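# Open Saturday's pill organiser lid, keep others shut

## Task

Finish with the Saturday compartment's lid swung open to vertical or past it, every other lid latched closed, and the pill organiser lying flat on its bottom on the table.

## Robot and tools

Robot: two arms, left_arm and right_arm. Each ends in a five-finger hand: right_arm has a right hand, left_arm its mirror image, a left hand. The left base is near (-0.058, +0.526, 0) m and the right near (-0.057, -0.452, -0.001) m. A post stands behind the arms and a camera stand sits between and behind their bases; do not strike either.

Scene frame: origin at table-top height midway between the arms, +x out over the table, +y toward left_arm, +z up. Reported positions, orientations (quat wxyz) and velocities use this frame, in metres, m/s and rad/s, and may be off by a few centimetres.

Hand point: a point 0.15 m out from the wrist flange along the fingers and 0.05 m in front of the palm. Its +z runs along straight fingers, +y points out of the palm, and +x runs across the palm away from the thumb on the right hand but toward the thumb on the left hand. Straight fingertips reach 0.06 to 0.07 m past the point, and the finger line sits 0.06 m behind it along -y. A wrist bracket on the little-finger side can collide with things, and the wrist may hang below the hand point (up to about 0.11 m palm down, 0.23 m palm up), so watch table clearance.

A row is 28 numbers, each in [-1, 1], always covering both arms in this order: left_arm dx, dy, dz, rx, ry, rz; left hand little, ring, middle, index, thumb_bend, thumb_turn, force_limit, speed; then the same fourteen for right_arm. The six pose numbers are an offset, not a pose: they are measured from that arm's Hand target at the start of the action or move, along the Hand target's own axes. Scale: 1.0 equals 0.6 m for dx, dy, dz and 180 degrees for rx, ry, rz, which together form one rotation vector. Zeros for all six ask nothing new of that arm. Finger numbers are absolute targets: +1 open or straight, -1 curled closed; thumb_turn +1 puts the thumb beside the palm and -1 in front of it, facing the fingers. force_limit runs linearly from about 0 N at -1 to 10 N at +1 (15 N for the two thumb motors); speed rises from near zero at -1 to full at +0.48 and stays full above. No number means no change: to keep a hand as it is, resend the eight hand numbers last executed for it (if none yet, its hand_measured plus hand_force_limit and hand_speed). For a gentle grip close with speed at -0.94 or lower. Closed thumb and fingers hold things about 0.035 to 0.065 m thick.

execute_actions: actions is a list of actions; each action is a list of 1 to 15 rows, one per 1/30 s step, and a short action holds its final row to step 15. Every row of one action counts from the same start pose, but the next action starts from the new Hand target, so repeating an offset keeps moving. cameras picks images by name, ["all"] or []; an empty actions list returns all images by default.

move: target is one row or a list of up to 15 rows; all count from the Hand targets at the move's start, not from the previous row. speed is the path's top speed in m/s (0.002 to 3.6, default 0.25; turning up to twice that in rad/s), one value or one per target. blend (m) rounds corners in a list; 0 stops at each. stop_force (3 to 120 N, both arms) ends an arm's path when its wrist sensor feels that much push against its motion; use it slowly (about 0.005 m/s) when probing, and note it is unreliable while the hand turns. zero (default true) re-zeros before the move; blocking=false returns early but cannot combine with stop_force. Paths cap at 10 s. The result adds a move: line naming the ending (done, off_target, moving, held, fault) and limits such as paced or held.

wait lets time pass (seconds 0 to 3600). stop brakes a running move. zoom_image enlarges region [x0, y0, x1, y1] (pixels, at most 504 by 504) of the latest image from cam_head_left, cam_head_right, cam_high, cam_left_wrist or cam_right_wrist. show_instructions shows reference pages. zero_wrist_force zeros one arm's sensor (arm = left_arm or right_arm). finished_scene (scene 1) ends the run for good.

Results list per arm: end_effector_position, end_effector_quat_wxyz, velocities, Hand target (the base for the next offsets; the hand often rests short of it, so resend the gap), Joint positions and torques, Wrist force and Wrist torque in the hand's own axes plus a peak line, and for each hand hand_measured, hand_stopped_by (moving, target, force, stalled, fault) and hand_load_n, all in motor order. A lost grip shows as hand_load_n falling near 0.

Control limits: orientation commands are clipped to 32 degrees from the measured one per step; an arm near its base axis can swing wildly; a clearance check blocks arms coming close to each other.

Avoid: knocking the organiser off the table, dropping or slamming it, hard pushes on the table or lids, arms touching each other, excessive finger force. A contact torque at a joint limit or about 150 N outside force stops that arm for 10 s; hot motors (from holding loads or straining) stop an arm for 30 s or more. A little past a firm contact is already enough to fault, so approach lids slowly.

Each tool is called after "Emit:" in YAML: its name, and indented under it one key for each argument.

Reference images:

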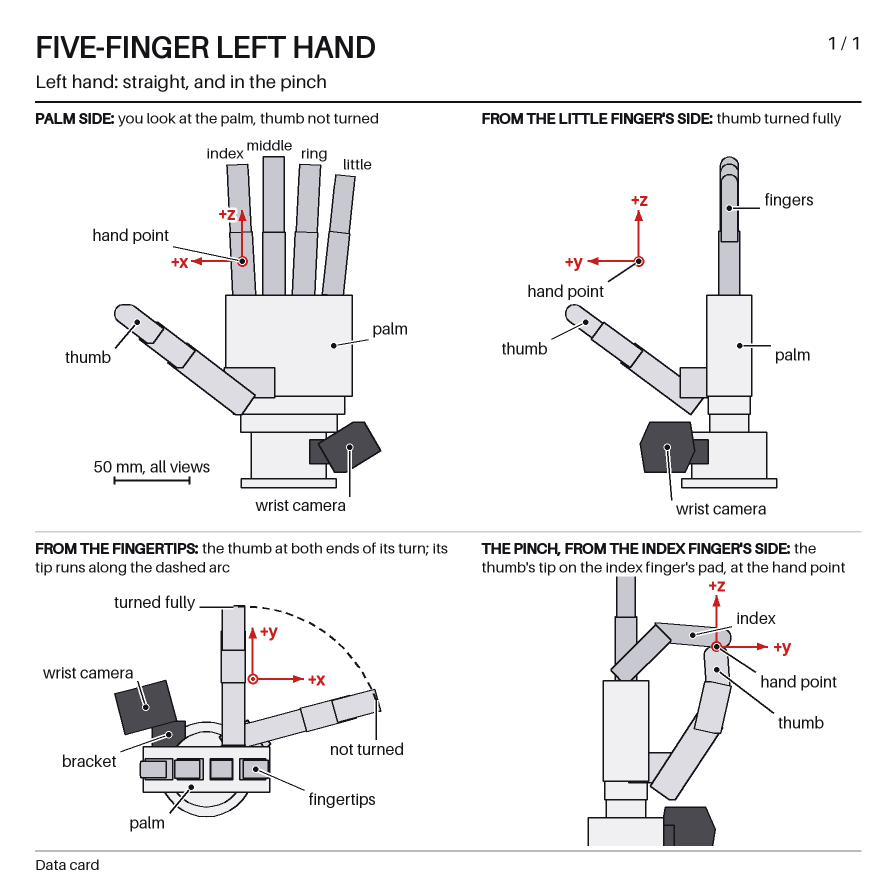

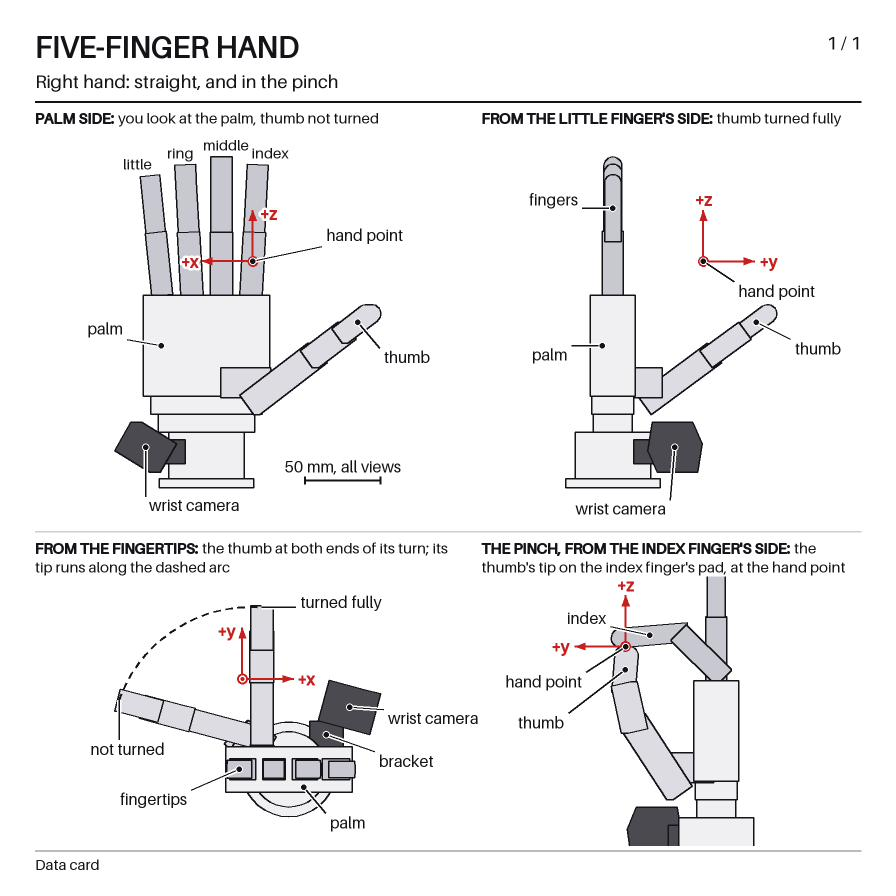

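## Session

Emit:
execute_actions:
  actions: []

Scene clock: 0.00 s.
left_arm: end_effector_position=(+0.7164, +0.1680, +0.1284) hand_measured=(+1.000, +1.000, +1.000, +1.000, +1.000, +1.000) hand_load_n=(+0.0, +0.0, +0.0, +0.0, +0.0, +0.0) hand_stopped_by=(target, target, target, target, target, target) hand_force_limit=0.00 hand_speed=-0.80 end_effector_quat_wxyz=(+0.288, -0.577, +0.687, -0.336) | right_arm: end_effector_position=(+0.4620, +0.1269, +0.3101) hand_measured=(+1.000, +1.000, +1.000, +1.000, +1.000, +1.000) hand_load_n=(+0.0, +0.0, +0.0, +0.0, +0.0, +0.0) hand_stopped_by=(target, target, target, target, target, target) hand_force_limit=0.00 hand_speed=-0.80 end_effector_quat_wxyz=(+0.098, -0.393, +0.721, +0.562)
Joint positions: left_arm=[2.839 -2.518 -0.632 2.494 -1.646 3.093] | right_arm=[0.327 -0.366 0.322 1.651 0.356 -2.281]
Joint velocities: within noise
Joint torques (N m): no reading
Wrist force (N): no reading
Wrist torque (N m): no reading
Wrist force, peak (N): no reading
Hand target: left_arm +0.7164, +0.1680, +0.1284; +0.288, -0.577, +0.687, -0.336 | right_arm +0.4620, +0.1269, +0.3101; +0.098, -0.393, +0.721, +0.562

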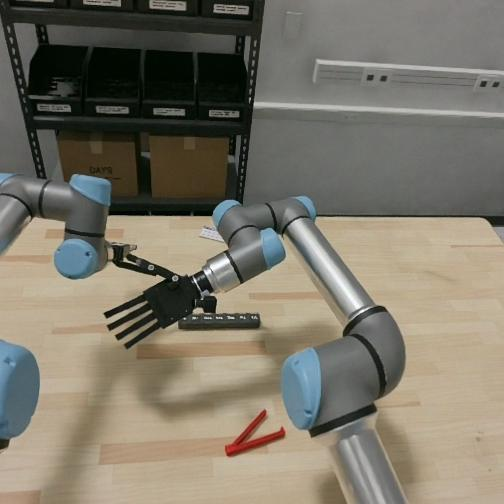

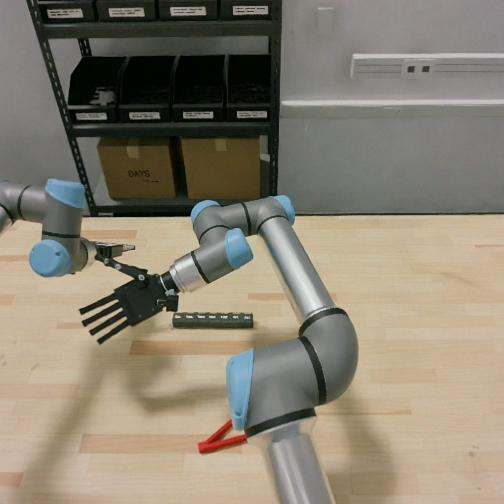

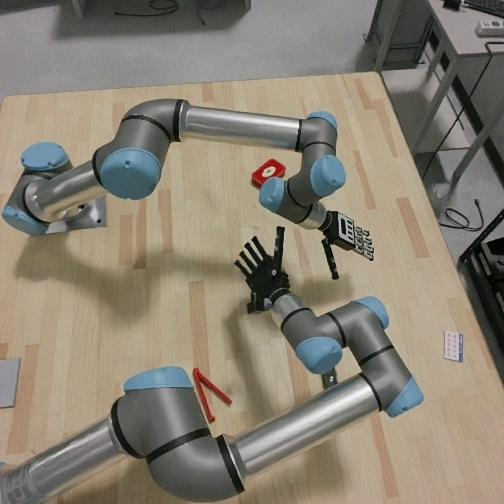

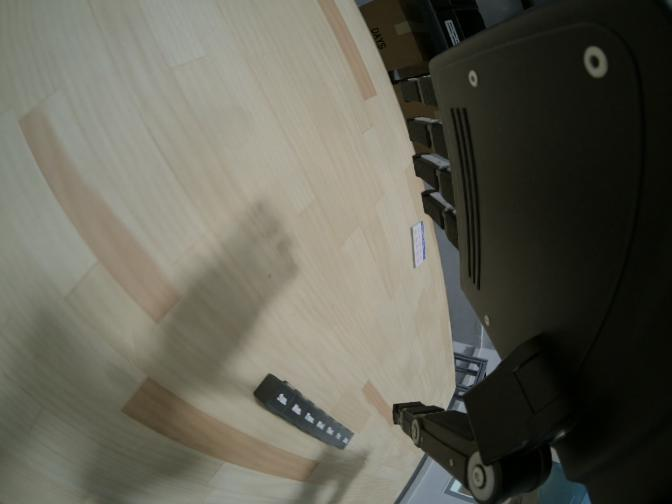

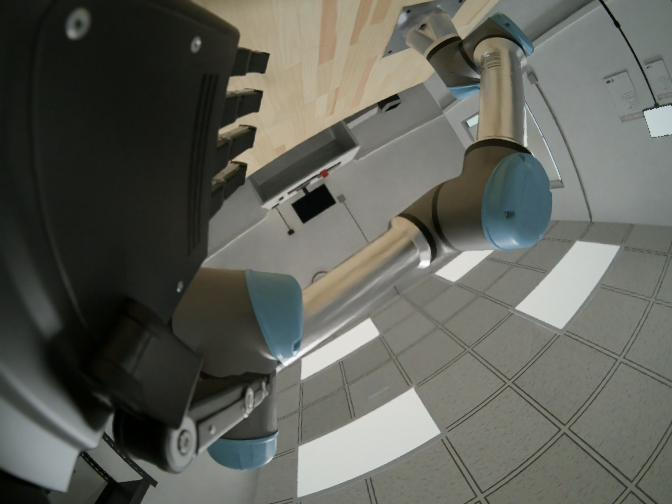

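Emit:
zoom_image:
  camera: "cam_head_left"
  region: [160, 290, 280, 350]

Emit:
zoom_image:
  camera: "cam_head_right"
  region: [160, 300, 270, 340]

Emit:
zoom_image:
  camera: "cam_left_wrist"
  region: [240, 360, 370, 460]

Scaled by 4.200 from the camera's image (finer frame: 720x720).

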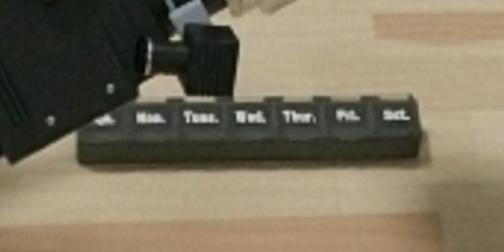

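Scaled by 4.582 from the camera's image (finer frame: 720x720).

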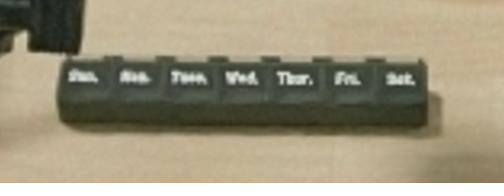

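Scaled by 3.877 from the camera's image (finer frame: 960x720).

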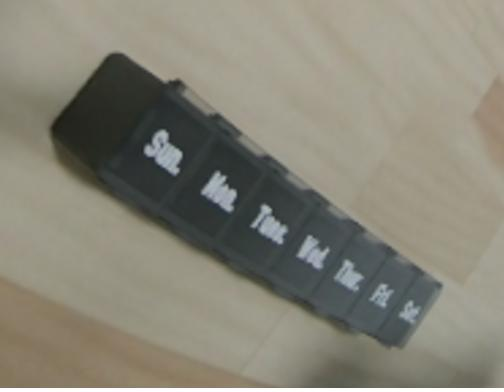

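Emit:
move:
  target: [0,0,0,0,0,0,1,1,1,1,1,1,0,-0.8, 0.321,-0.093,-0.730,0.225,0.320,-0.159,1,1,1,1,1,1,0,-0.8]
  speed: 0.25
  cameras: ["all"]

Scene clock: 26.63 s.
left_arm: end_effector_position=(+0.7164, +0.1680, +0.1284) hand_measured=(+1.000, +1.000, +1.000, +1.000, +1.000, +1.000) hand_load_n=(+0.0, +0.0, +0.0, +0.0, +0.0, +0.0) hand_stopped_by=(target, target, target, target, target, target) hand_force_limit=0.00 hand_speed=-0.80 end_effector_quat_wxyz=(+0.288, -0.577, +0.687, -0.336) | right_arm: end_effector_position=(+0.5025, -0.3531, +0.3093) hand_measured=(+1.000, +1.000, +1.000, +1.000, +1.000, +1.000) hand_load_n=(+0.0, +0.0, +0.0, +0.0, +0.0, +0.0) hand_stopped_by=(target, target, target, target, target, target) hand_force_limit=0.00 hand_speed=-0.80 end_effector_quat_wxyz=(+0.000, +0.707, -0.707, -0.001)
Joint positions: left_arm=[2.839 -2.518 -0.632 2.494 -1.646 3.093] | right_arm=[-0.093 -0.614 0.216 1.971 1.57 -3.248]
Joint torques (N m): left_arm=[0.55 59.34 21.16 -0.36 -0.14 -0.05] | right_arm=[-10.1 -57.61 -9.15 0.39 -1.94 -2.19]
Wrist force (N): left_arm=[0.2 0.0 0.0] | right_arm=[0.7 -0.7 -0.8]
Wrist torque (N m): left_arm=[-0.01 -0.04 0.02] | right_arm=[-0.05 0.00 0.10]
Wrist force, peak (N): left_arm=[0.3 -0.2 -0.1] | right_arm=[1.3 -0.7 -0.7]
Hand target: left_arm +0.7164, +0.1680, +0.1284; +0.288, -0.577, +0.687, -0.336 | right_arm +0.5024, -0.3532, +0.3093; -0.001, +0.707, -0.707, +0.000
Off the commanded pose: left_arm 0.000 m, 0 deg | right_arm 0.000 m, 0 deg.
elbow stopped short (right arm): the move would have taken joint 3 (elbow) straighter than the controller allows.
move: done
cam_right_wrist: T_world_to_cam=[[-0.95518, -0.296, 0.00399, 0.37195], [-0.24461, 0.79678, 0.55254, 0.22495], [-0.16673, 0.5268, -0.83348, 0.64554]] pos_world=[0.51794, -0.40921, 0.41227]

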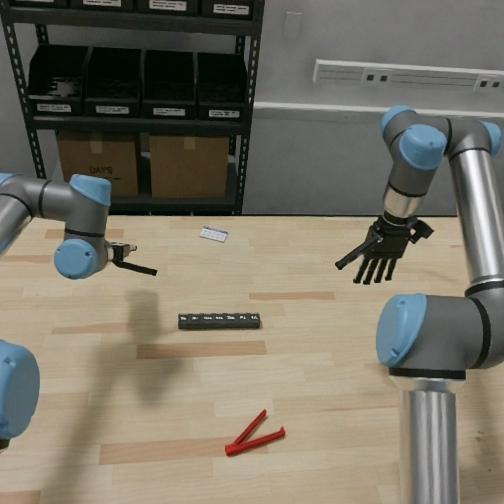

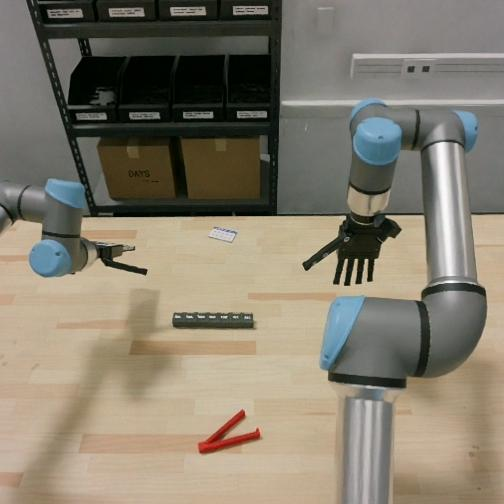

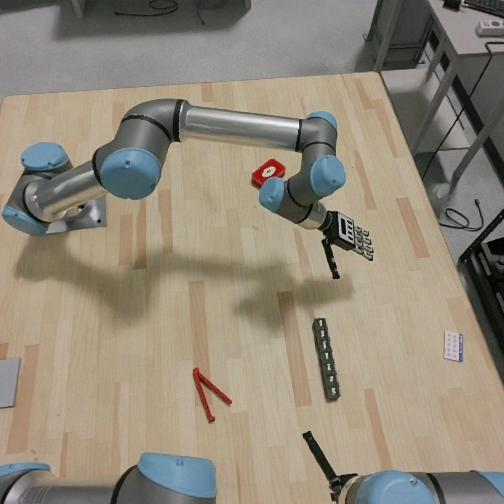

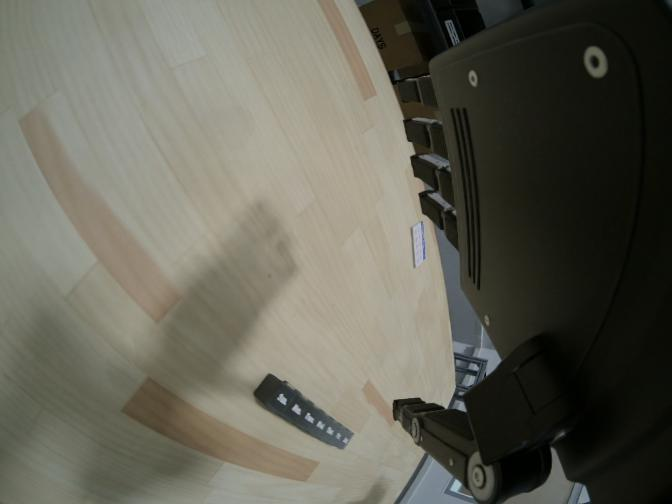

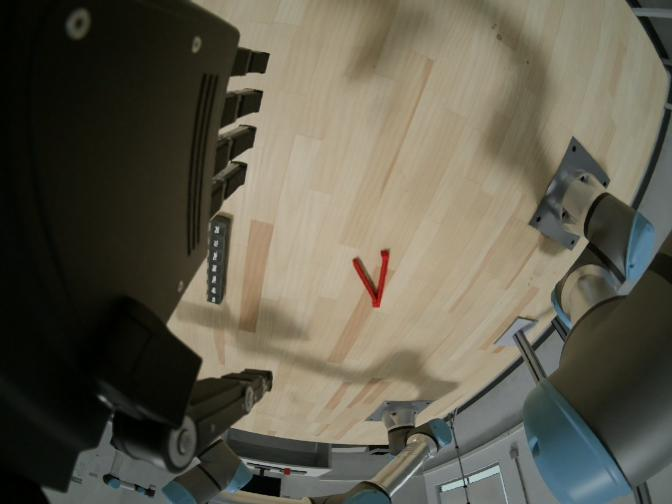

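Emit:
zoom_image:
  camera: "cam_high"
  region: [300, 310, 360, 410]

Emit:
zoom_image:
  camera: "cam_head_left"
  region: [170, 300, 270, 340]

Emit:
zoom_image:
  camera: "cam_left_wrist"
  region: [240, 360, 370, 460]

Scaled by 5.040 from the camera's image (finer frame: 720x720).

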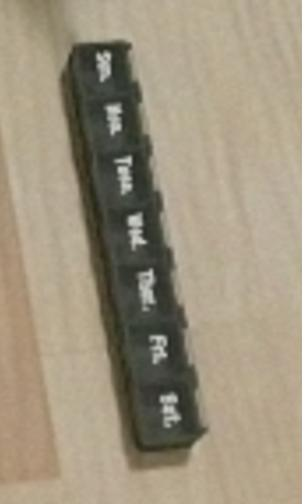

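Scaled by 5.040 from the camera's image (finer frame: 720x720).

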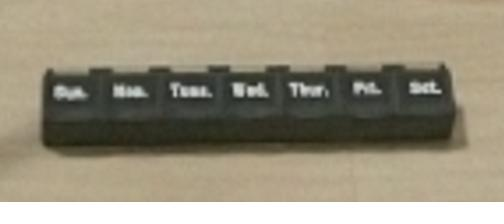

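Scaled by 3.877 from the camera's image (finer frame: 960x720).

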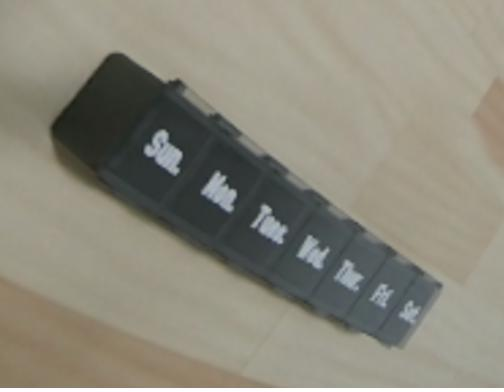

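Emit:
move:
  target: [0,0,0,0,0,0,1,1,1,1,1,1,0,-0.8, -0.372,-0.329,0.348,0,0,0,1,1,1,1,1,1,0,-0.8]
  speed: 0.25
  cameras: ["cam_right_wrist","cam_high"]

Emit:
zoom_image:
  camera: "cam_right_wrist"
  region: [200, 150, 500, 400]

Scene clock: 46.60 s.
left_arm: end_effector_position=(+0.7164, +0.1680, +0.1284) hand_measured=(+1.000, +1.000, +1.000, +1.000, +1.000, +1.000) hand_load_n=(+0.0, +0.0, +0.0, +0.0, +0.0, -0.5) hand_stopped_by=(target, target, target, target, target, target) hand_force_limit=0.00 hand_speed=-0.80 end_effector_quat_wxyz=(+0.288, -0.577, +0.687, -0.336) | right_arm: end_effector_position=(+0.6984, -0.1301, +0.1005) hand_measured=(+1.000, +1.000, +1.000, +1.000, +1.000, +1.000) hand_load_n=(+0.0, +0.0, +0.0, +0.0, +0.0, +0.0) hand_stopped_by=(target, target, target, target, target, target) hand_force_limit=0.00 hand_speed=-0.80 end_effector_quat_wxyz=(+0.265, -0.639, +0.713, -0.115)
Joint positions: left_arm=[2.839 -2.518 -0.632 2.494 -1.646 3.093] | right_arm=[0.167 -0.295 0.035 1.251 1.479 -2.85]
Joint torques (N m): left_arm=[0.99 59.18 21.08 -0.47 -0.32 -0.09] | right_arm=[11.88 -46 -25.17 -1.2 2.11 2.46]
Wrist force (N): left_arm=[0.2 0.0 0.0] | right_arm=[0.2 -1.1 -0.4]
Wrist torque (N m): left_arm=[-0.01 -0.02 0.01] | right_arm=[-0.05 0.01 -0.06]
Wrist force, peak (N): left_arm=[0.3 -0.2 0.2] | right_arm=[1.5 -0.2 -1.4]
Hand target: left_arm +0.7164, +0.1680, +0.1284; +0.288, -0.577, +0.687, -0.336 | right_arm +0.6998, -0.1296, +0.1008; +0.017, -0.705, +0.709, -0.007
Off the commanded pose: left_arm 0.000 m, 0 deg | right_arm 0.002 m, 34 deg; orientation clipped.
elbow stopped short (right arm): the move would have taken joint 3 (elbow) straighter than the controller allows.
move: off_target (right_arm); limits=paced
cam_right_wrist: T_world_to_cam=[[-0.82675, -0.13708, -0.54561, 0.61206], [-0.46252, 0.71772, 0.52053, 0.35566], [0.32024, 0.68271, -0.65678, 0.04909]] pos_world=[0.6548, -0.20488, 0.18105]
Images, in order (width x height): cam_high 504x504, cam_right_wrist 672x504.

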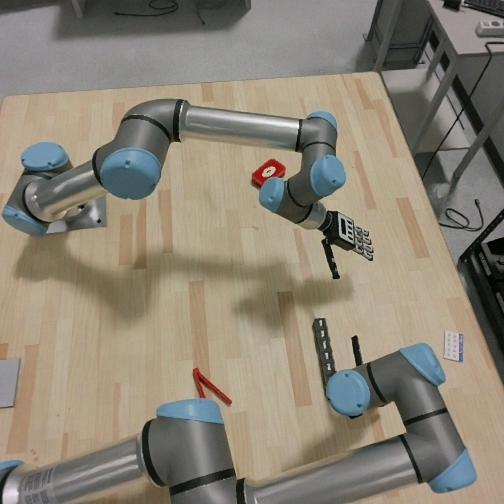

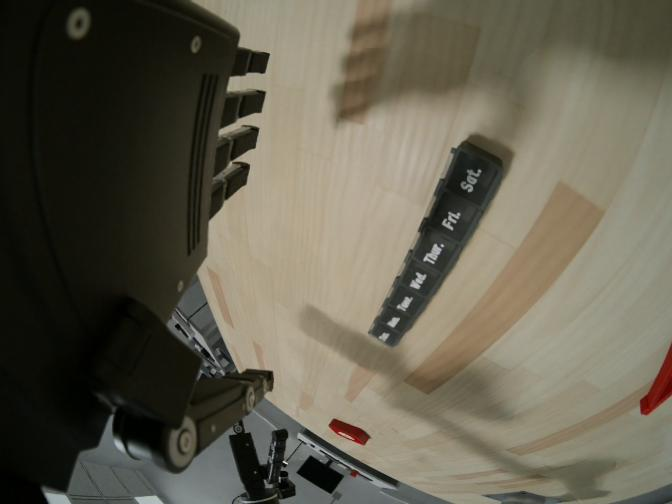

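Scaled by 1.680 from the camera's image (finer frame: 960x720).

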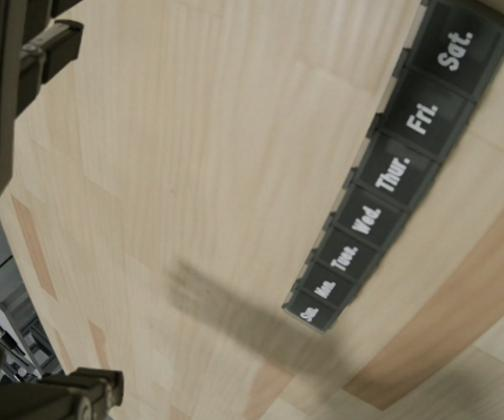

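Emit:
zoom_image:
  camera: "cam_right_wrist"
  region: [400, 125, 520, 215]

Emit:
zoom_image:
  camera: "cam_right_wrist"
  region: [390, 190, 490, 290]

Scaled by 4.200 from the camera's image (finer frame: 960x720).

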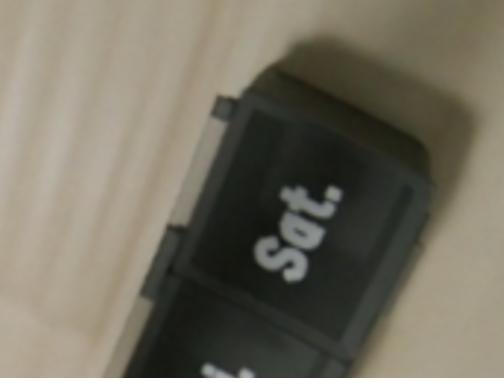

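Scaled by 5.040 from the camera's image (finer frame: 960x720).

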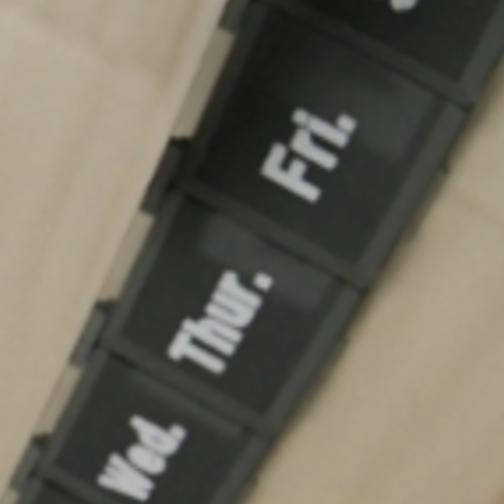

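Emit:
move:
  target: [0,0,0,0,0,0,1,1,1,1,1,1,0,-0.8, 0.05,0.2,-0.033,0.322,0,0,1,1,1,1,1,1,0,-0.8]
  speed: 0.2
  cameras: ["cam_right_wrist","cam_head_left"]

Scene clock: 62.00 s.
left_arm: end_effector_position=(+0.7164, +0.1680, +0.1284) hand_measured=(+1.000, +1.000, +1.000, +1.000, +1.000, +1.000) hand_load_n=(+0.0, +0.0, +0.0, +0.0, +0.0, -0.5) hand_stopped_by=(target, target, target, target, target, target) hand_force_limit=0.00 hand_speed=-0.80 end_effector_quat_wxyz=(+0.288, -0.577, +0.687, -0.336) | right_arm: end_effector_position=(+0.5790, -0.1591, +0.1160) hand_measured=(+1.000, +1.000, +1.000, +1.000, +1.000, +1.000) hand_load_n=(+0.0, +0.0, +0.0, +0.0, +0.0, +0.0) hand_stopped_by=(target, target, target, target, target, target) hand_force_limit=0.00 hand_speed=-0.80 end_effector_quat_wxyz=(-0.357, +0.608, -0.617, +0.350)
Joint positions: left_arm=[2.839 -2.518 -0.632 2.494 -1.646 3.093] | right_arm=[0.28 -1.092 1.515 0.118 1.799 -2.99]
Joint torques (N m): left_arm=[0.91 59.24 21.23 -0.34 -0.47 0] | right_arm=[11.65 -45.27 -10.42 -1.95 2.5 -2.13]
Wrist force (N): left_arm=[0.2 0.0 0.0] | right_arm=[0.4 -1.4 -0.8]
Wrist torque (N m): left_arm=[-0.01 -0.03 0.01] | right_arm=[0.01 0.03 0.02]
Wrist force, peak (N): left_arm=[0.4 -0.3 -0.1] | right_arm=[0.4 -1.7 -0.9]
Hand target: left_arm +0.7164, +0.1680, +0.1284; +0.288, -0.577, +0.687, -0.336 | right_arm +0.5790, -0.1591, +0.1160; -0.357, +0.608, -0.617, +0.350
Off the commanded pose: left_arm 0.000 m, 0 deg | right_arm 0.000 m, 0 deg.
move: done
cam_right_wrist: T_world_to_cam=[[-0.48383, -0.28037, -0.82904, 0.32944], [-0.59503, 0.80003, 0.0767, 0.45445], [0.64175, 0.53041, -0.55391, -0.10499]] pos_world=[0.49718, -0.21552, 0.18011]
Images, in order (width x height): cam_head_left 504x504, cam_right_wrist 672x504.

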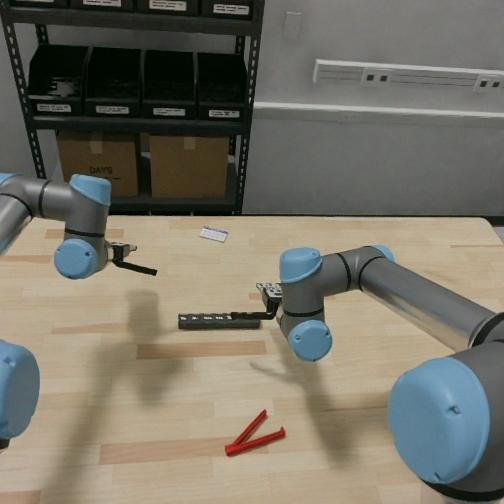

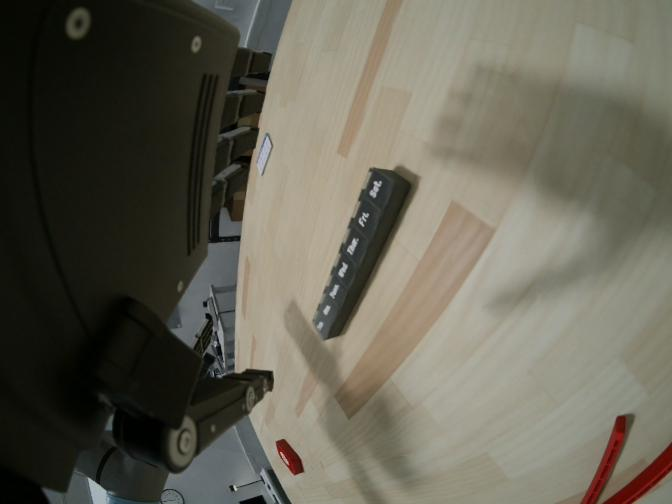

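Emit:
zoom_image:
  camera: "cam_right_wrist"
  region: [340, 155, 430, 255]

Scaled by 5.040 from the camera's image (finer frame: 960x720).

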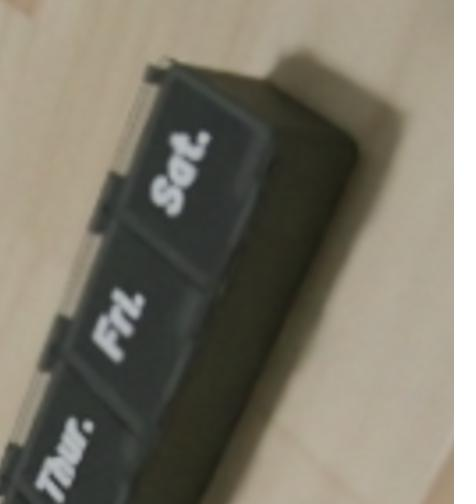

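Emit:
move:
  target: [0,0,0,0,0,0,1,1,1,1,1,1,0,-0.8, -0.02,0.0627,0.1247,0,0,0,1,1,1,1,1,1,0,-0.8]
  speed: 0.1
  cameras: ["cam_right_wrist","cam_head_left"]

Emit:
zoom_image:
  camera: "cam_right_wrist"
  region: [300, 100, 500, 300]

Scene clock: 67.77 s.
left_arm: end_effector_position=(+0.7164, +0.1680, +0.1284) hand_measured=(+1.000, +1.000, +1.000, +1.000, +1.000, +1.000) hand_load_n=(+0.0, +0.0, +0.0, +0.0, +0.0, +0.0) hand_stopped_by=(target, target, target, target, target, target) hand_force_limit=0.00 hand_speed=-0.80 end_effector_quat_wxyz=(+0.288, -0.577, +0.687, -0.336) | right_arm: end_effector_position=(+0.6249, -0.1464, +0.0463) hand_measured=(+1.000, +1.000, +1.000, +1.000, +1.000, +1.000) hand_load_n=(+0.0, +0.0, +0.0, +0.0, +0.0, +0.0) hand_stopped_by=(target, target, target, target, target, target) hand_force_limit=0.00 hand_speed=-0.80 end_effector_quat_wxyz=(-0.357, +0.608, -0.617, +0.350)
Joint positions: left_arm=[2.839 -2.518 -0.632 2.494 -1.646 3.093] | right_arm=[0.28 -0.918 1.425 0.033 1.799 -2.99]
Joint torques (N m): left_arm=[1.44 59.61 20.86 -0.54 -0.56 -0.09] | right_arm=[11.69 -31.74 -25.76 -1.85 2.51 2.03]
Wrist force (N): left_arm=[0.0 -0.1 0.0] | right_arm=[0.6 -1.5 -0.7]
Wrist torque (N m): left_arm=[-0.03 -0.01 0.01] | right_arm=[-0.02 0.00 0.03]
Wrist force, peak (N): left_arm=[0.4 -0.3 -0.1] | right_arm=[0.6 -1.9 -1.3]
Hand target: left_arm +0.7164, +0.1680, +0.1284; +0.288, -0.577, +0.687, -0.336 | right_arm +0.6250, -0.1464, +0.0462; -0.357, +0.608, -0.617, +0.350
Off the commanded pose: left_arm 0.000 m, 0 deg | right_arm 0.000 m, 0 deg.
move: done
cam_right_wrist: T_world_to_cam=[[-0.48369, -0.28037, -0.82912, 0.29728], [-0.59504, 0.80004, 0.0766, 0.47697], [0.64185, 0.53041, -0.5538, -0.17991]] pos_world=[0.54308, -0.20283, 0.11031]
Images, in order (width x height): cam_head_left 504x504, cam_right_wrist 672x504.

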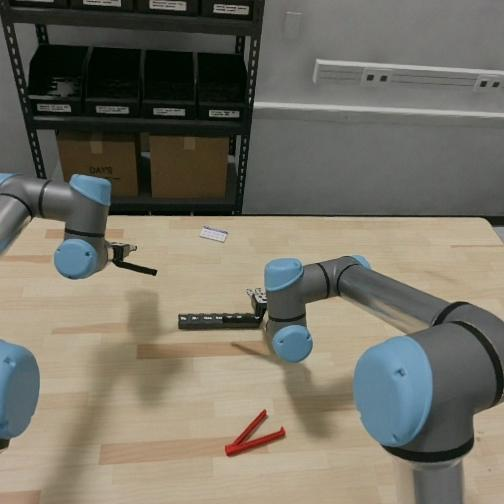

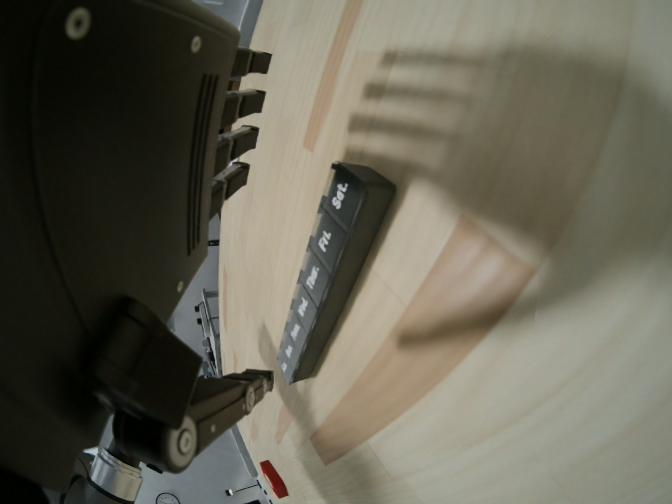

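Scaled by 2.520 from the camera's image (finer frame: 960x720).

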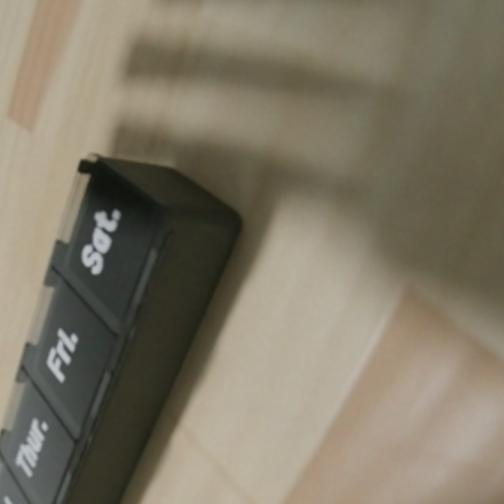

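Emit:
zoom_image:
  camera: "cam_right_wrist"
  region: [325, 150, 405, 230]

Emit:
zoom_image:
  camera: "cam_right_wrist"
  region: [300, 190, 380, 290]

Scaled by 6.300 from the camera's image (finer frame: 960x720).

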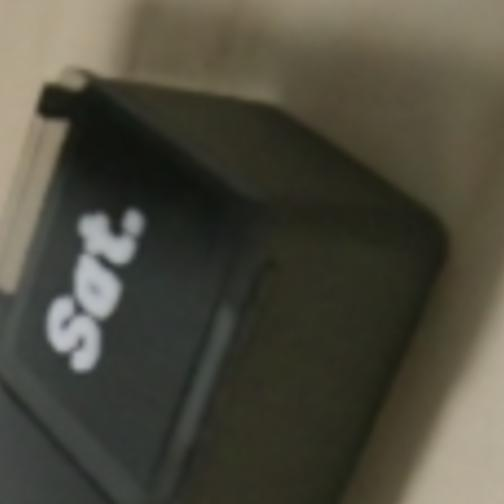

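Scaled by 5.040 from the camera's image (finer frame: 960x720).

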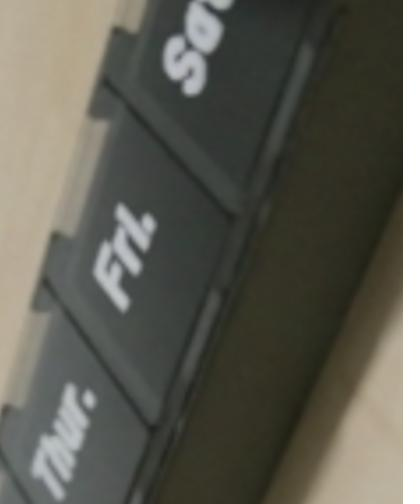

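Emit:
move:
  target:
    - [0,0,0,0,0,0,1,1,1,1,1,1,0,-0.8, 0.05,-0.119,-0.127,0,0,0,1,1,1,1,1,-1,0,0]
    - [0,0,0,0,0,0,1,1,1,1,1,1,0,-0.8, 0.19,-0.2737,-0.206,0.375,-0.375,-0.650,1,1,1,1,1,-1,0,0]
  speed: 0.3
  blend: 0.03
  cameras: ["all"]

Scene clock: 128.97 s.
left_arm: end_effector_position=(+0.7164, +0.1680, +0.1284) hand_measured=(+1.000, +1.000, +1.000, +1.000, +1.000, +1.000) hand_load_n=(+0.0, +0.0, +0.0, +0.0, +0.0, +0.0) hand_stopped_by=(target, target, target, target, target, target) hand_force_limit=0.00 hand_speed=-0.80 end_effector_quat_wxyz=(+0.288, -0.577, +0.687, -0.336) | right_arm: end_effector_position=(+0.5997, -0.2626, +0.2485) hand_measured=(+1.000, +1.000, +1.000, +1.000, +1.000, -1.000) hand_load_n=(+0.0, +0.0, +0.0, +0.0, +0.0, +0.0) hand_stopped_by=(target, target, target, target, target, target) hand_force_limit=0.00 hand_speed=0.00 end_effector_quat_wxyz=(-0.304, +0.684, +0.547, +0.374)
Joint positions: left_arm=[2.839 -2.518 -0.632 2.494 -1.646 3.093] | right_arm=[-0.206 -0.916 1.151 1.344 0.565 -6.285]
Joint torques (N m): left_arm=[1.37 59 20.92 -0.46 -0.72 -0.05] | right_arm=[12.05 -30.69 -25.13 4.03 0.75 -2.22]
Wrist force (N): left_arm=[0.2 0.0 -0.2] | right_arm=[3.4 -1.3 -1.6]
Wrist torque (N m): left_arm=[0.00 -0.04 0.01] | right_arm=[-0.12 -0.27 0.19]
Wrist force, peak (N): left_arm=[0.2 -0.2 -0.4] | right_arm=[3.6 -1.4 -1.8]
Hand target: left_arm +0.7164, +0.1680, +0.1284; +0.288, -0.577, +0.687, -0.336 | right_arm +0.5996, -0.2632, +0.2485; -0.357, +0.612, +0.607, +0.359
Off the commanded pose: left_arm 0.000 m, 0 deg | right_arm 0.001 m, 13 deg.
joint sent to its limit (right arm) — joint 6 (wrist 3), lower limit. The joint targets are off in orientation, not in position.
move: off_target (right_arm)
cam_right_wrist: T_world_to_cam=[[0.96782, -0.05604, 0.24532, -0.65845], [0.04265, -0.92425, -0.37939, -0.18245], [0.248, 0.37765, -0.89212, 0.29]] pos_world=[0.57312, -0.31505, 0.35103]

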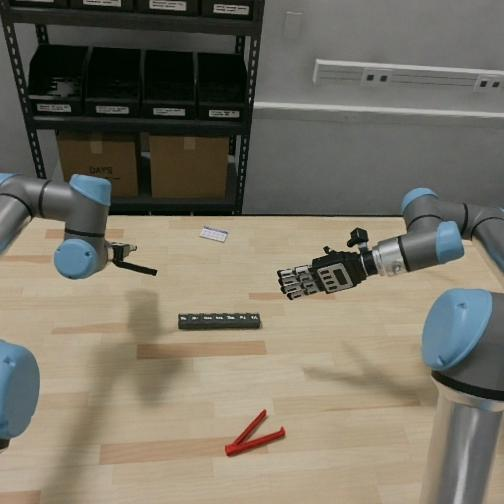

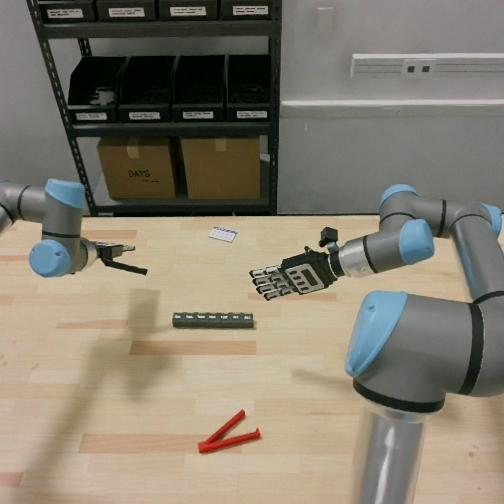

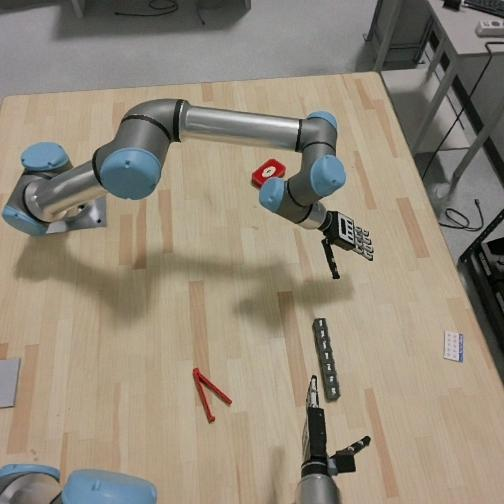

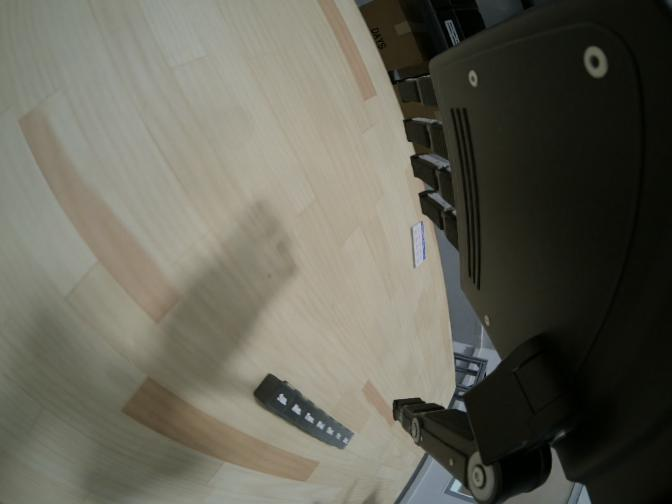

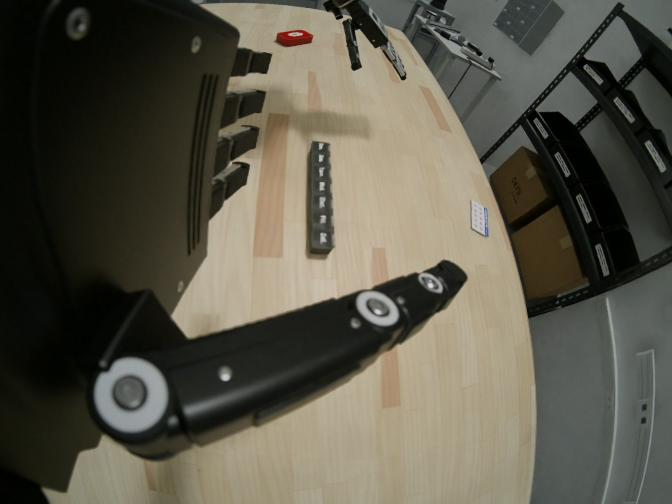

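Emit:
move:
  target:
    - [0,0,0,0,0,0,1,1,1,1,1,1,0,-0.8, 0,0,0,0,0,0.6,1,1,1,1,1,-1,0,0]
    - [0,0,0,0,0,0,1,1,1,1,1,1,0,-0.8, 0,0,0,0,0,-0.8,1,1,1,1,1,-1,0,0]
    - [0,0,0,0,0,0,1,1,1,1,1,1,0,-0.8, 0,0,0,0,0,-0.15,1,1,1,1,1,-1,0,0]
    - [0,0,0,0,0,0,1,1,1,1,1,1,0,-0.8, 0,0,0,0,0,0,1,1,1,1,1,-1,0,0]
  speed: 0.5
  blend: 0.05
  cameras: ["cam_right_wrist","cam_head_left"]

Scene clock: 142.00 s.
left_arm: end_effector_position=(+0.7164, +0.1680, +0.1284) hand_measured=(+1.000, +1.000, +1.000, +1.000, +1.000, +1.000) hand_load_n=(+0.0, +0.0, +0.0, +0.0, +0.0, +0.0) hand_stopped_by=(target, target, target, target, target, target) hand_force_limit=0.00 hand_speed=-0.80 end_effector_quat_wxyz=(+0.288, -0.577, +0.687, -0.336) | right_arm: end_effector_position=(+0.5996, -0.2632, +0.2485) hand_measured=(+1.000, +1.000, +1.000, +1.000, +1.000, -1.000) hand_load_n=(+0.0, +0.0, +0.0, +0.0, +0.0, +0.0) hand_stopped_by=(target, target, target, target, target, target) hand_force_limit=0.00 hand_speed=0.00 end_effector_quat_wxyz=(-0.357, +0.612, +0.607, +0.359)
Joint positions: left_arm=[2.839 -2.518 -0.632 2.494 -1.646 3.093] | right_arm=[-0.236 -0.803 1.087 1.694 0.559 -0.47]
Joint torques (N m): left_arm=[1.34 59.47 21.01 -0.51 -1.14 -0.12] | right_arm=[11.54 -53.3 -24.21 0.34 1.18 2.53]
Wrist force (N): left_arm=[0.2 0.0 -0.1] | right_arm=[3.1 -1.0 -1.5]
Wrist torque (N m): left_arm=[0.00 -0.02 0.01] | right_arm=[-0.05 -0.21 0.09]
Wrist force, peak (N): left_arm=[0.3 -0.1 -0.4] | right_arm=[3.5 -1.2 -1.9]
Hand target: left_arm +0.7164, +0.1680, +0.1284; +0.288, -0.577, +0.687, -0.336 | right_arm +0.5996, -0.2632, +0.2485; -0.357, +0.612, +0.607, +0.359
Off the commanded pose: left_arm 0.000 m, 0 deg | right_arm 0.000 m, 0 deg.
move: done
cam_right_wrist: T_world_to_cam=[[0.95661, 0.13417, 0.25863, -0.60491], [0.23801, -0.87186, -0.42803, -0.27422], [0.16806, 0.47102, -0.86596, 0.35629]] pos_world=[0.58405, -0.32574, 0.34761]
Images, in order (width x height): cam_head_left 504x504, cam_right_wrist 672x504.

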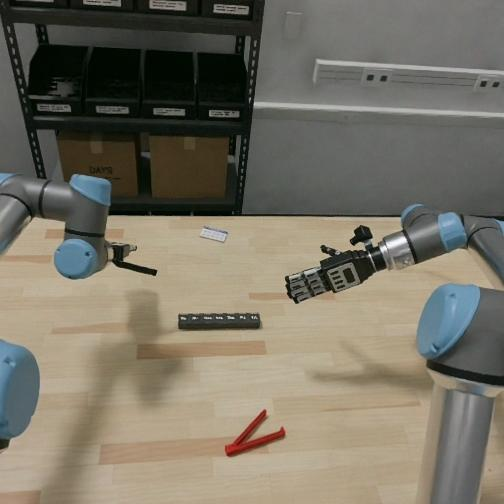

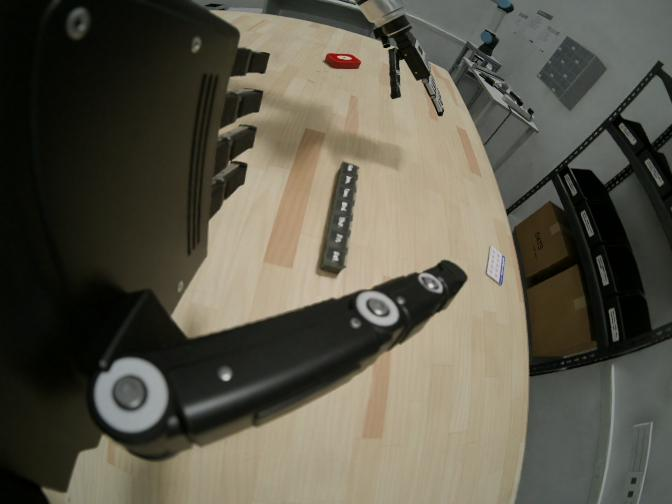

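Emit:
move:
  target: [0,0,0,0,0,0,1,1,1,1,1,1,0,-0.8, -0.2035,0.1333,0.181,0,0,0,1,1,1,1,1,-1,0,0]
  speed: 0.15
  cameras: ["cam_right_wrist","cam_head_left","cam_high"]

Emit:
zoom_image:
  camera: "cam_right_wrist"
  region: [180, 100, 420, 300]

Scene clock: 150.43 s.
left_arm: end_effector_position=(+0.7164, +0.1680, +0.1284) hand_measured=(+1.000, +1.000, +1.000, +1.000, +1.000, +1.000) hand_load_n=(+0.0, +0.0, +0.0, +0.0, +0.0, +0.0) hand_stopped_by=(target, target, target, target, target, target) hand_force_limit=0.00 hand_speed=-0.80 end_effector_quat_wxyz=(+0.288, -0.577, +0.687, -0.336) | right_arm: end_effector_position=(+0.6796, -0.2284, +0.0889) hand_measured=(+1.000, +1.000, +1.000, +1.000, +1.000, -1.000) hand_load_n=(+0.0, +0.0, -0.5, +0.0, +0.0, +0.0) hand_stopped_by=(target, target, target, target, target, target) hand_force_limit=0.00 hand_speed=0.00 end_effector_quat_wxyz=(-0.357, +0.612, +0.607, +0.359)
Joint positions: left_arm=[2.839 -2.518 -0.632 2.494 -1.646 3.093] | right_arm=[-0.155 -0.427 0.758 1.52 0.532 -0.321]
Joint torques (N m): left_arm=[1.06 59.63 21.14 -0.46 -1.3 0] | right_arm=[11.8 -41.87 -24.47 3.97 -2.47 2.34]
Wrist force (N): left_arm=[0.1 -0.1 -0.3] | right_arm=[3.2 -0.7 -1.7]
Wrist torque (N m): left_arm=[0.00 -0.02 0.00] | right_arm=[0.00 -0.21 0.09]
Wrist force, peak (N): left_arm=[0.3 -0.2 -0.3] | right_arm=[4.1 -1.2 -1.8]
Hand target: left_arm +0.7164, +0.1680, +0.1284; +0.288, -0.577, +0.687, -0.336 | right_arm +0.6796, -0.2284, +0.0889; -0.357, +0.612, +0.607, +0.359
Off the commanded pose: left_arm 0.000 m, 0 deg | right_arm 0.000 m, 0 deg.
move: done
cam_right_wrist: T_world_to_cam=[[0.95666, 0.13403, 0.25852, -0.64477], [0.23781, -0.87194, -0.42797, -0.3312], [0.16806, 0.4709, -0.86603, 0.18829]] pos_world=[0.66395, -0.29104, 0.18801]
Images, in order (width x height): cam_head_left 504x504, cam_high 504x504, cam_right_wrist 672x504.

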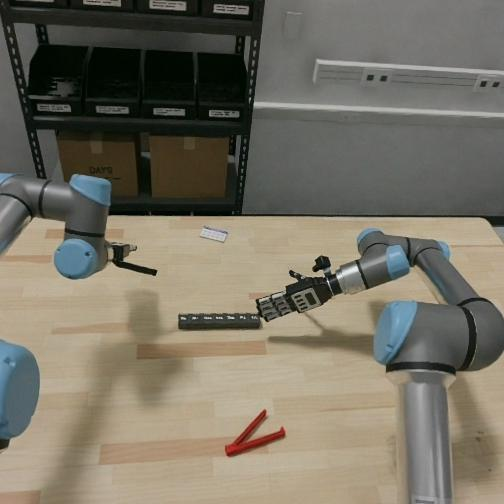

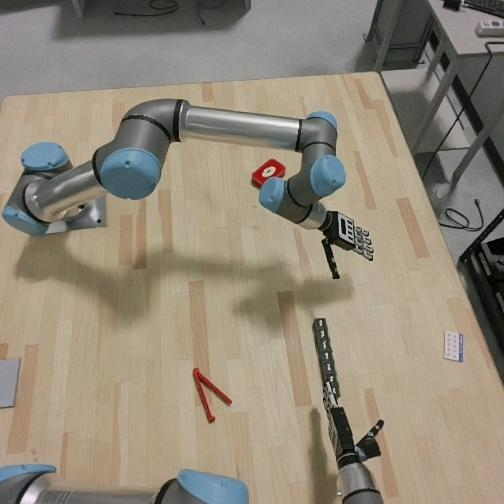

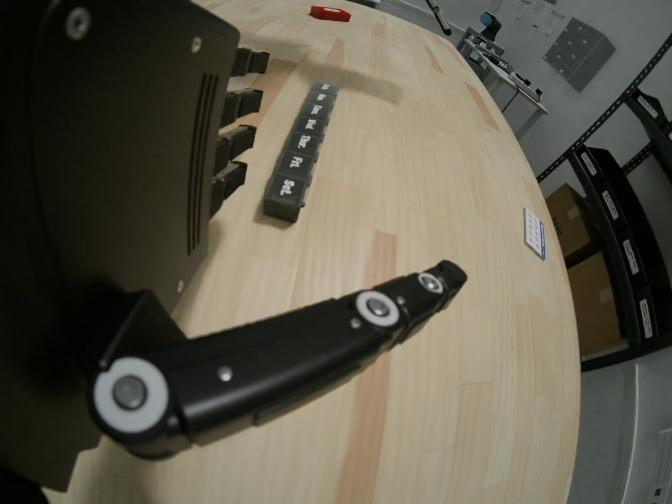

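Scaled by 2.100 from the camera's image (finer frame: 960x720).

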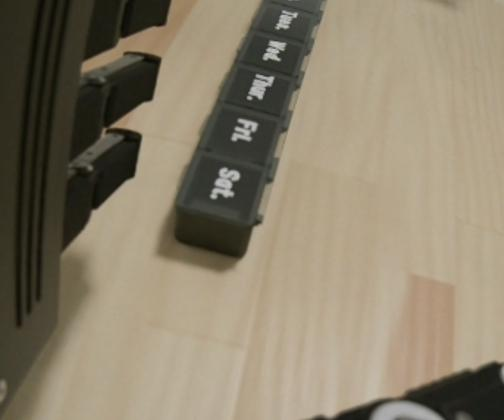

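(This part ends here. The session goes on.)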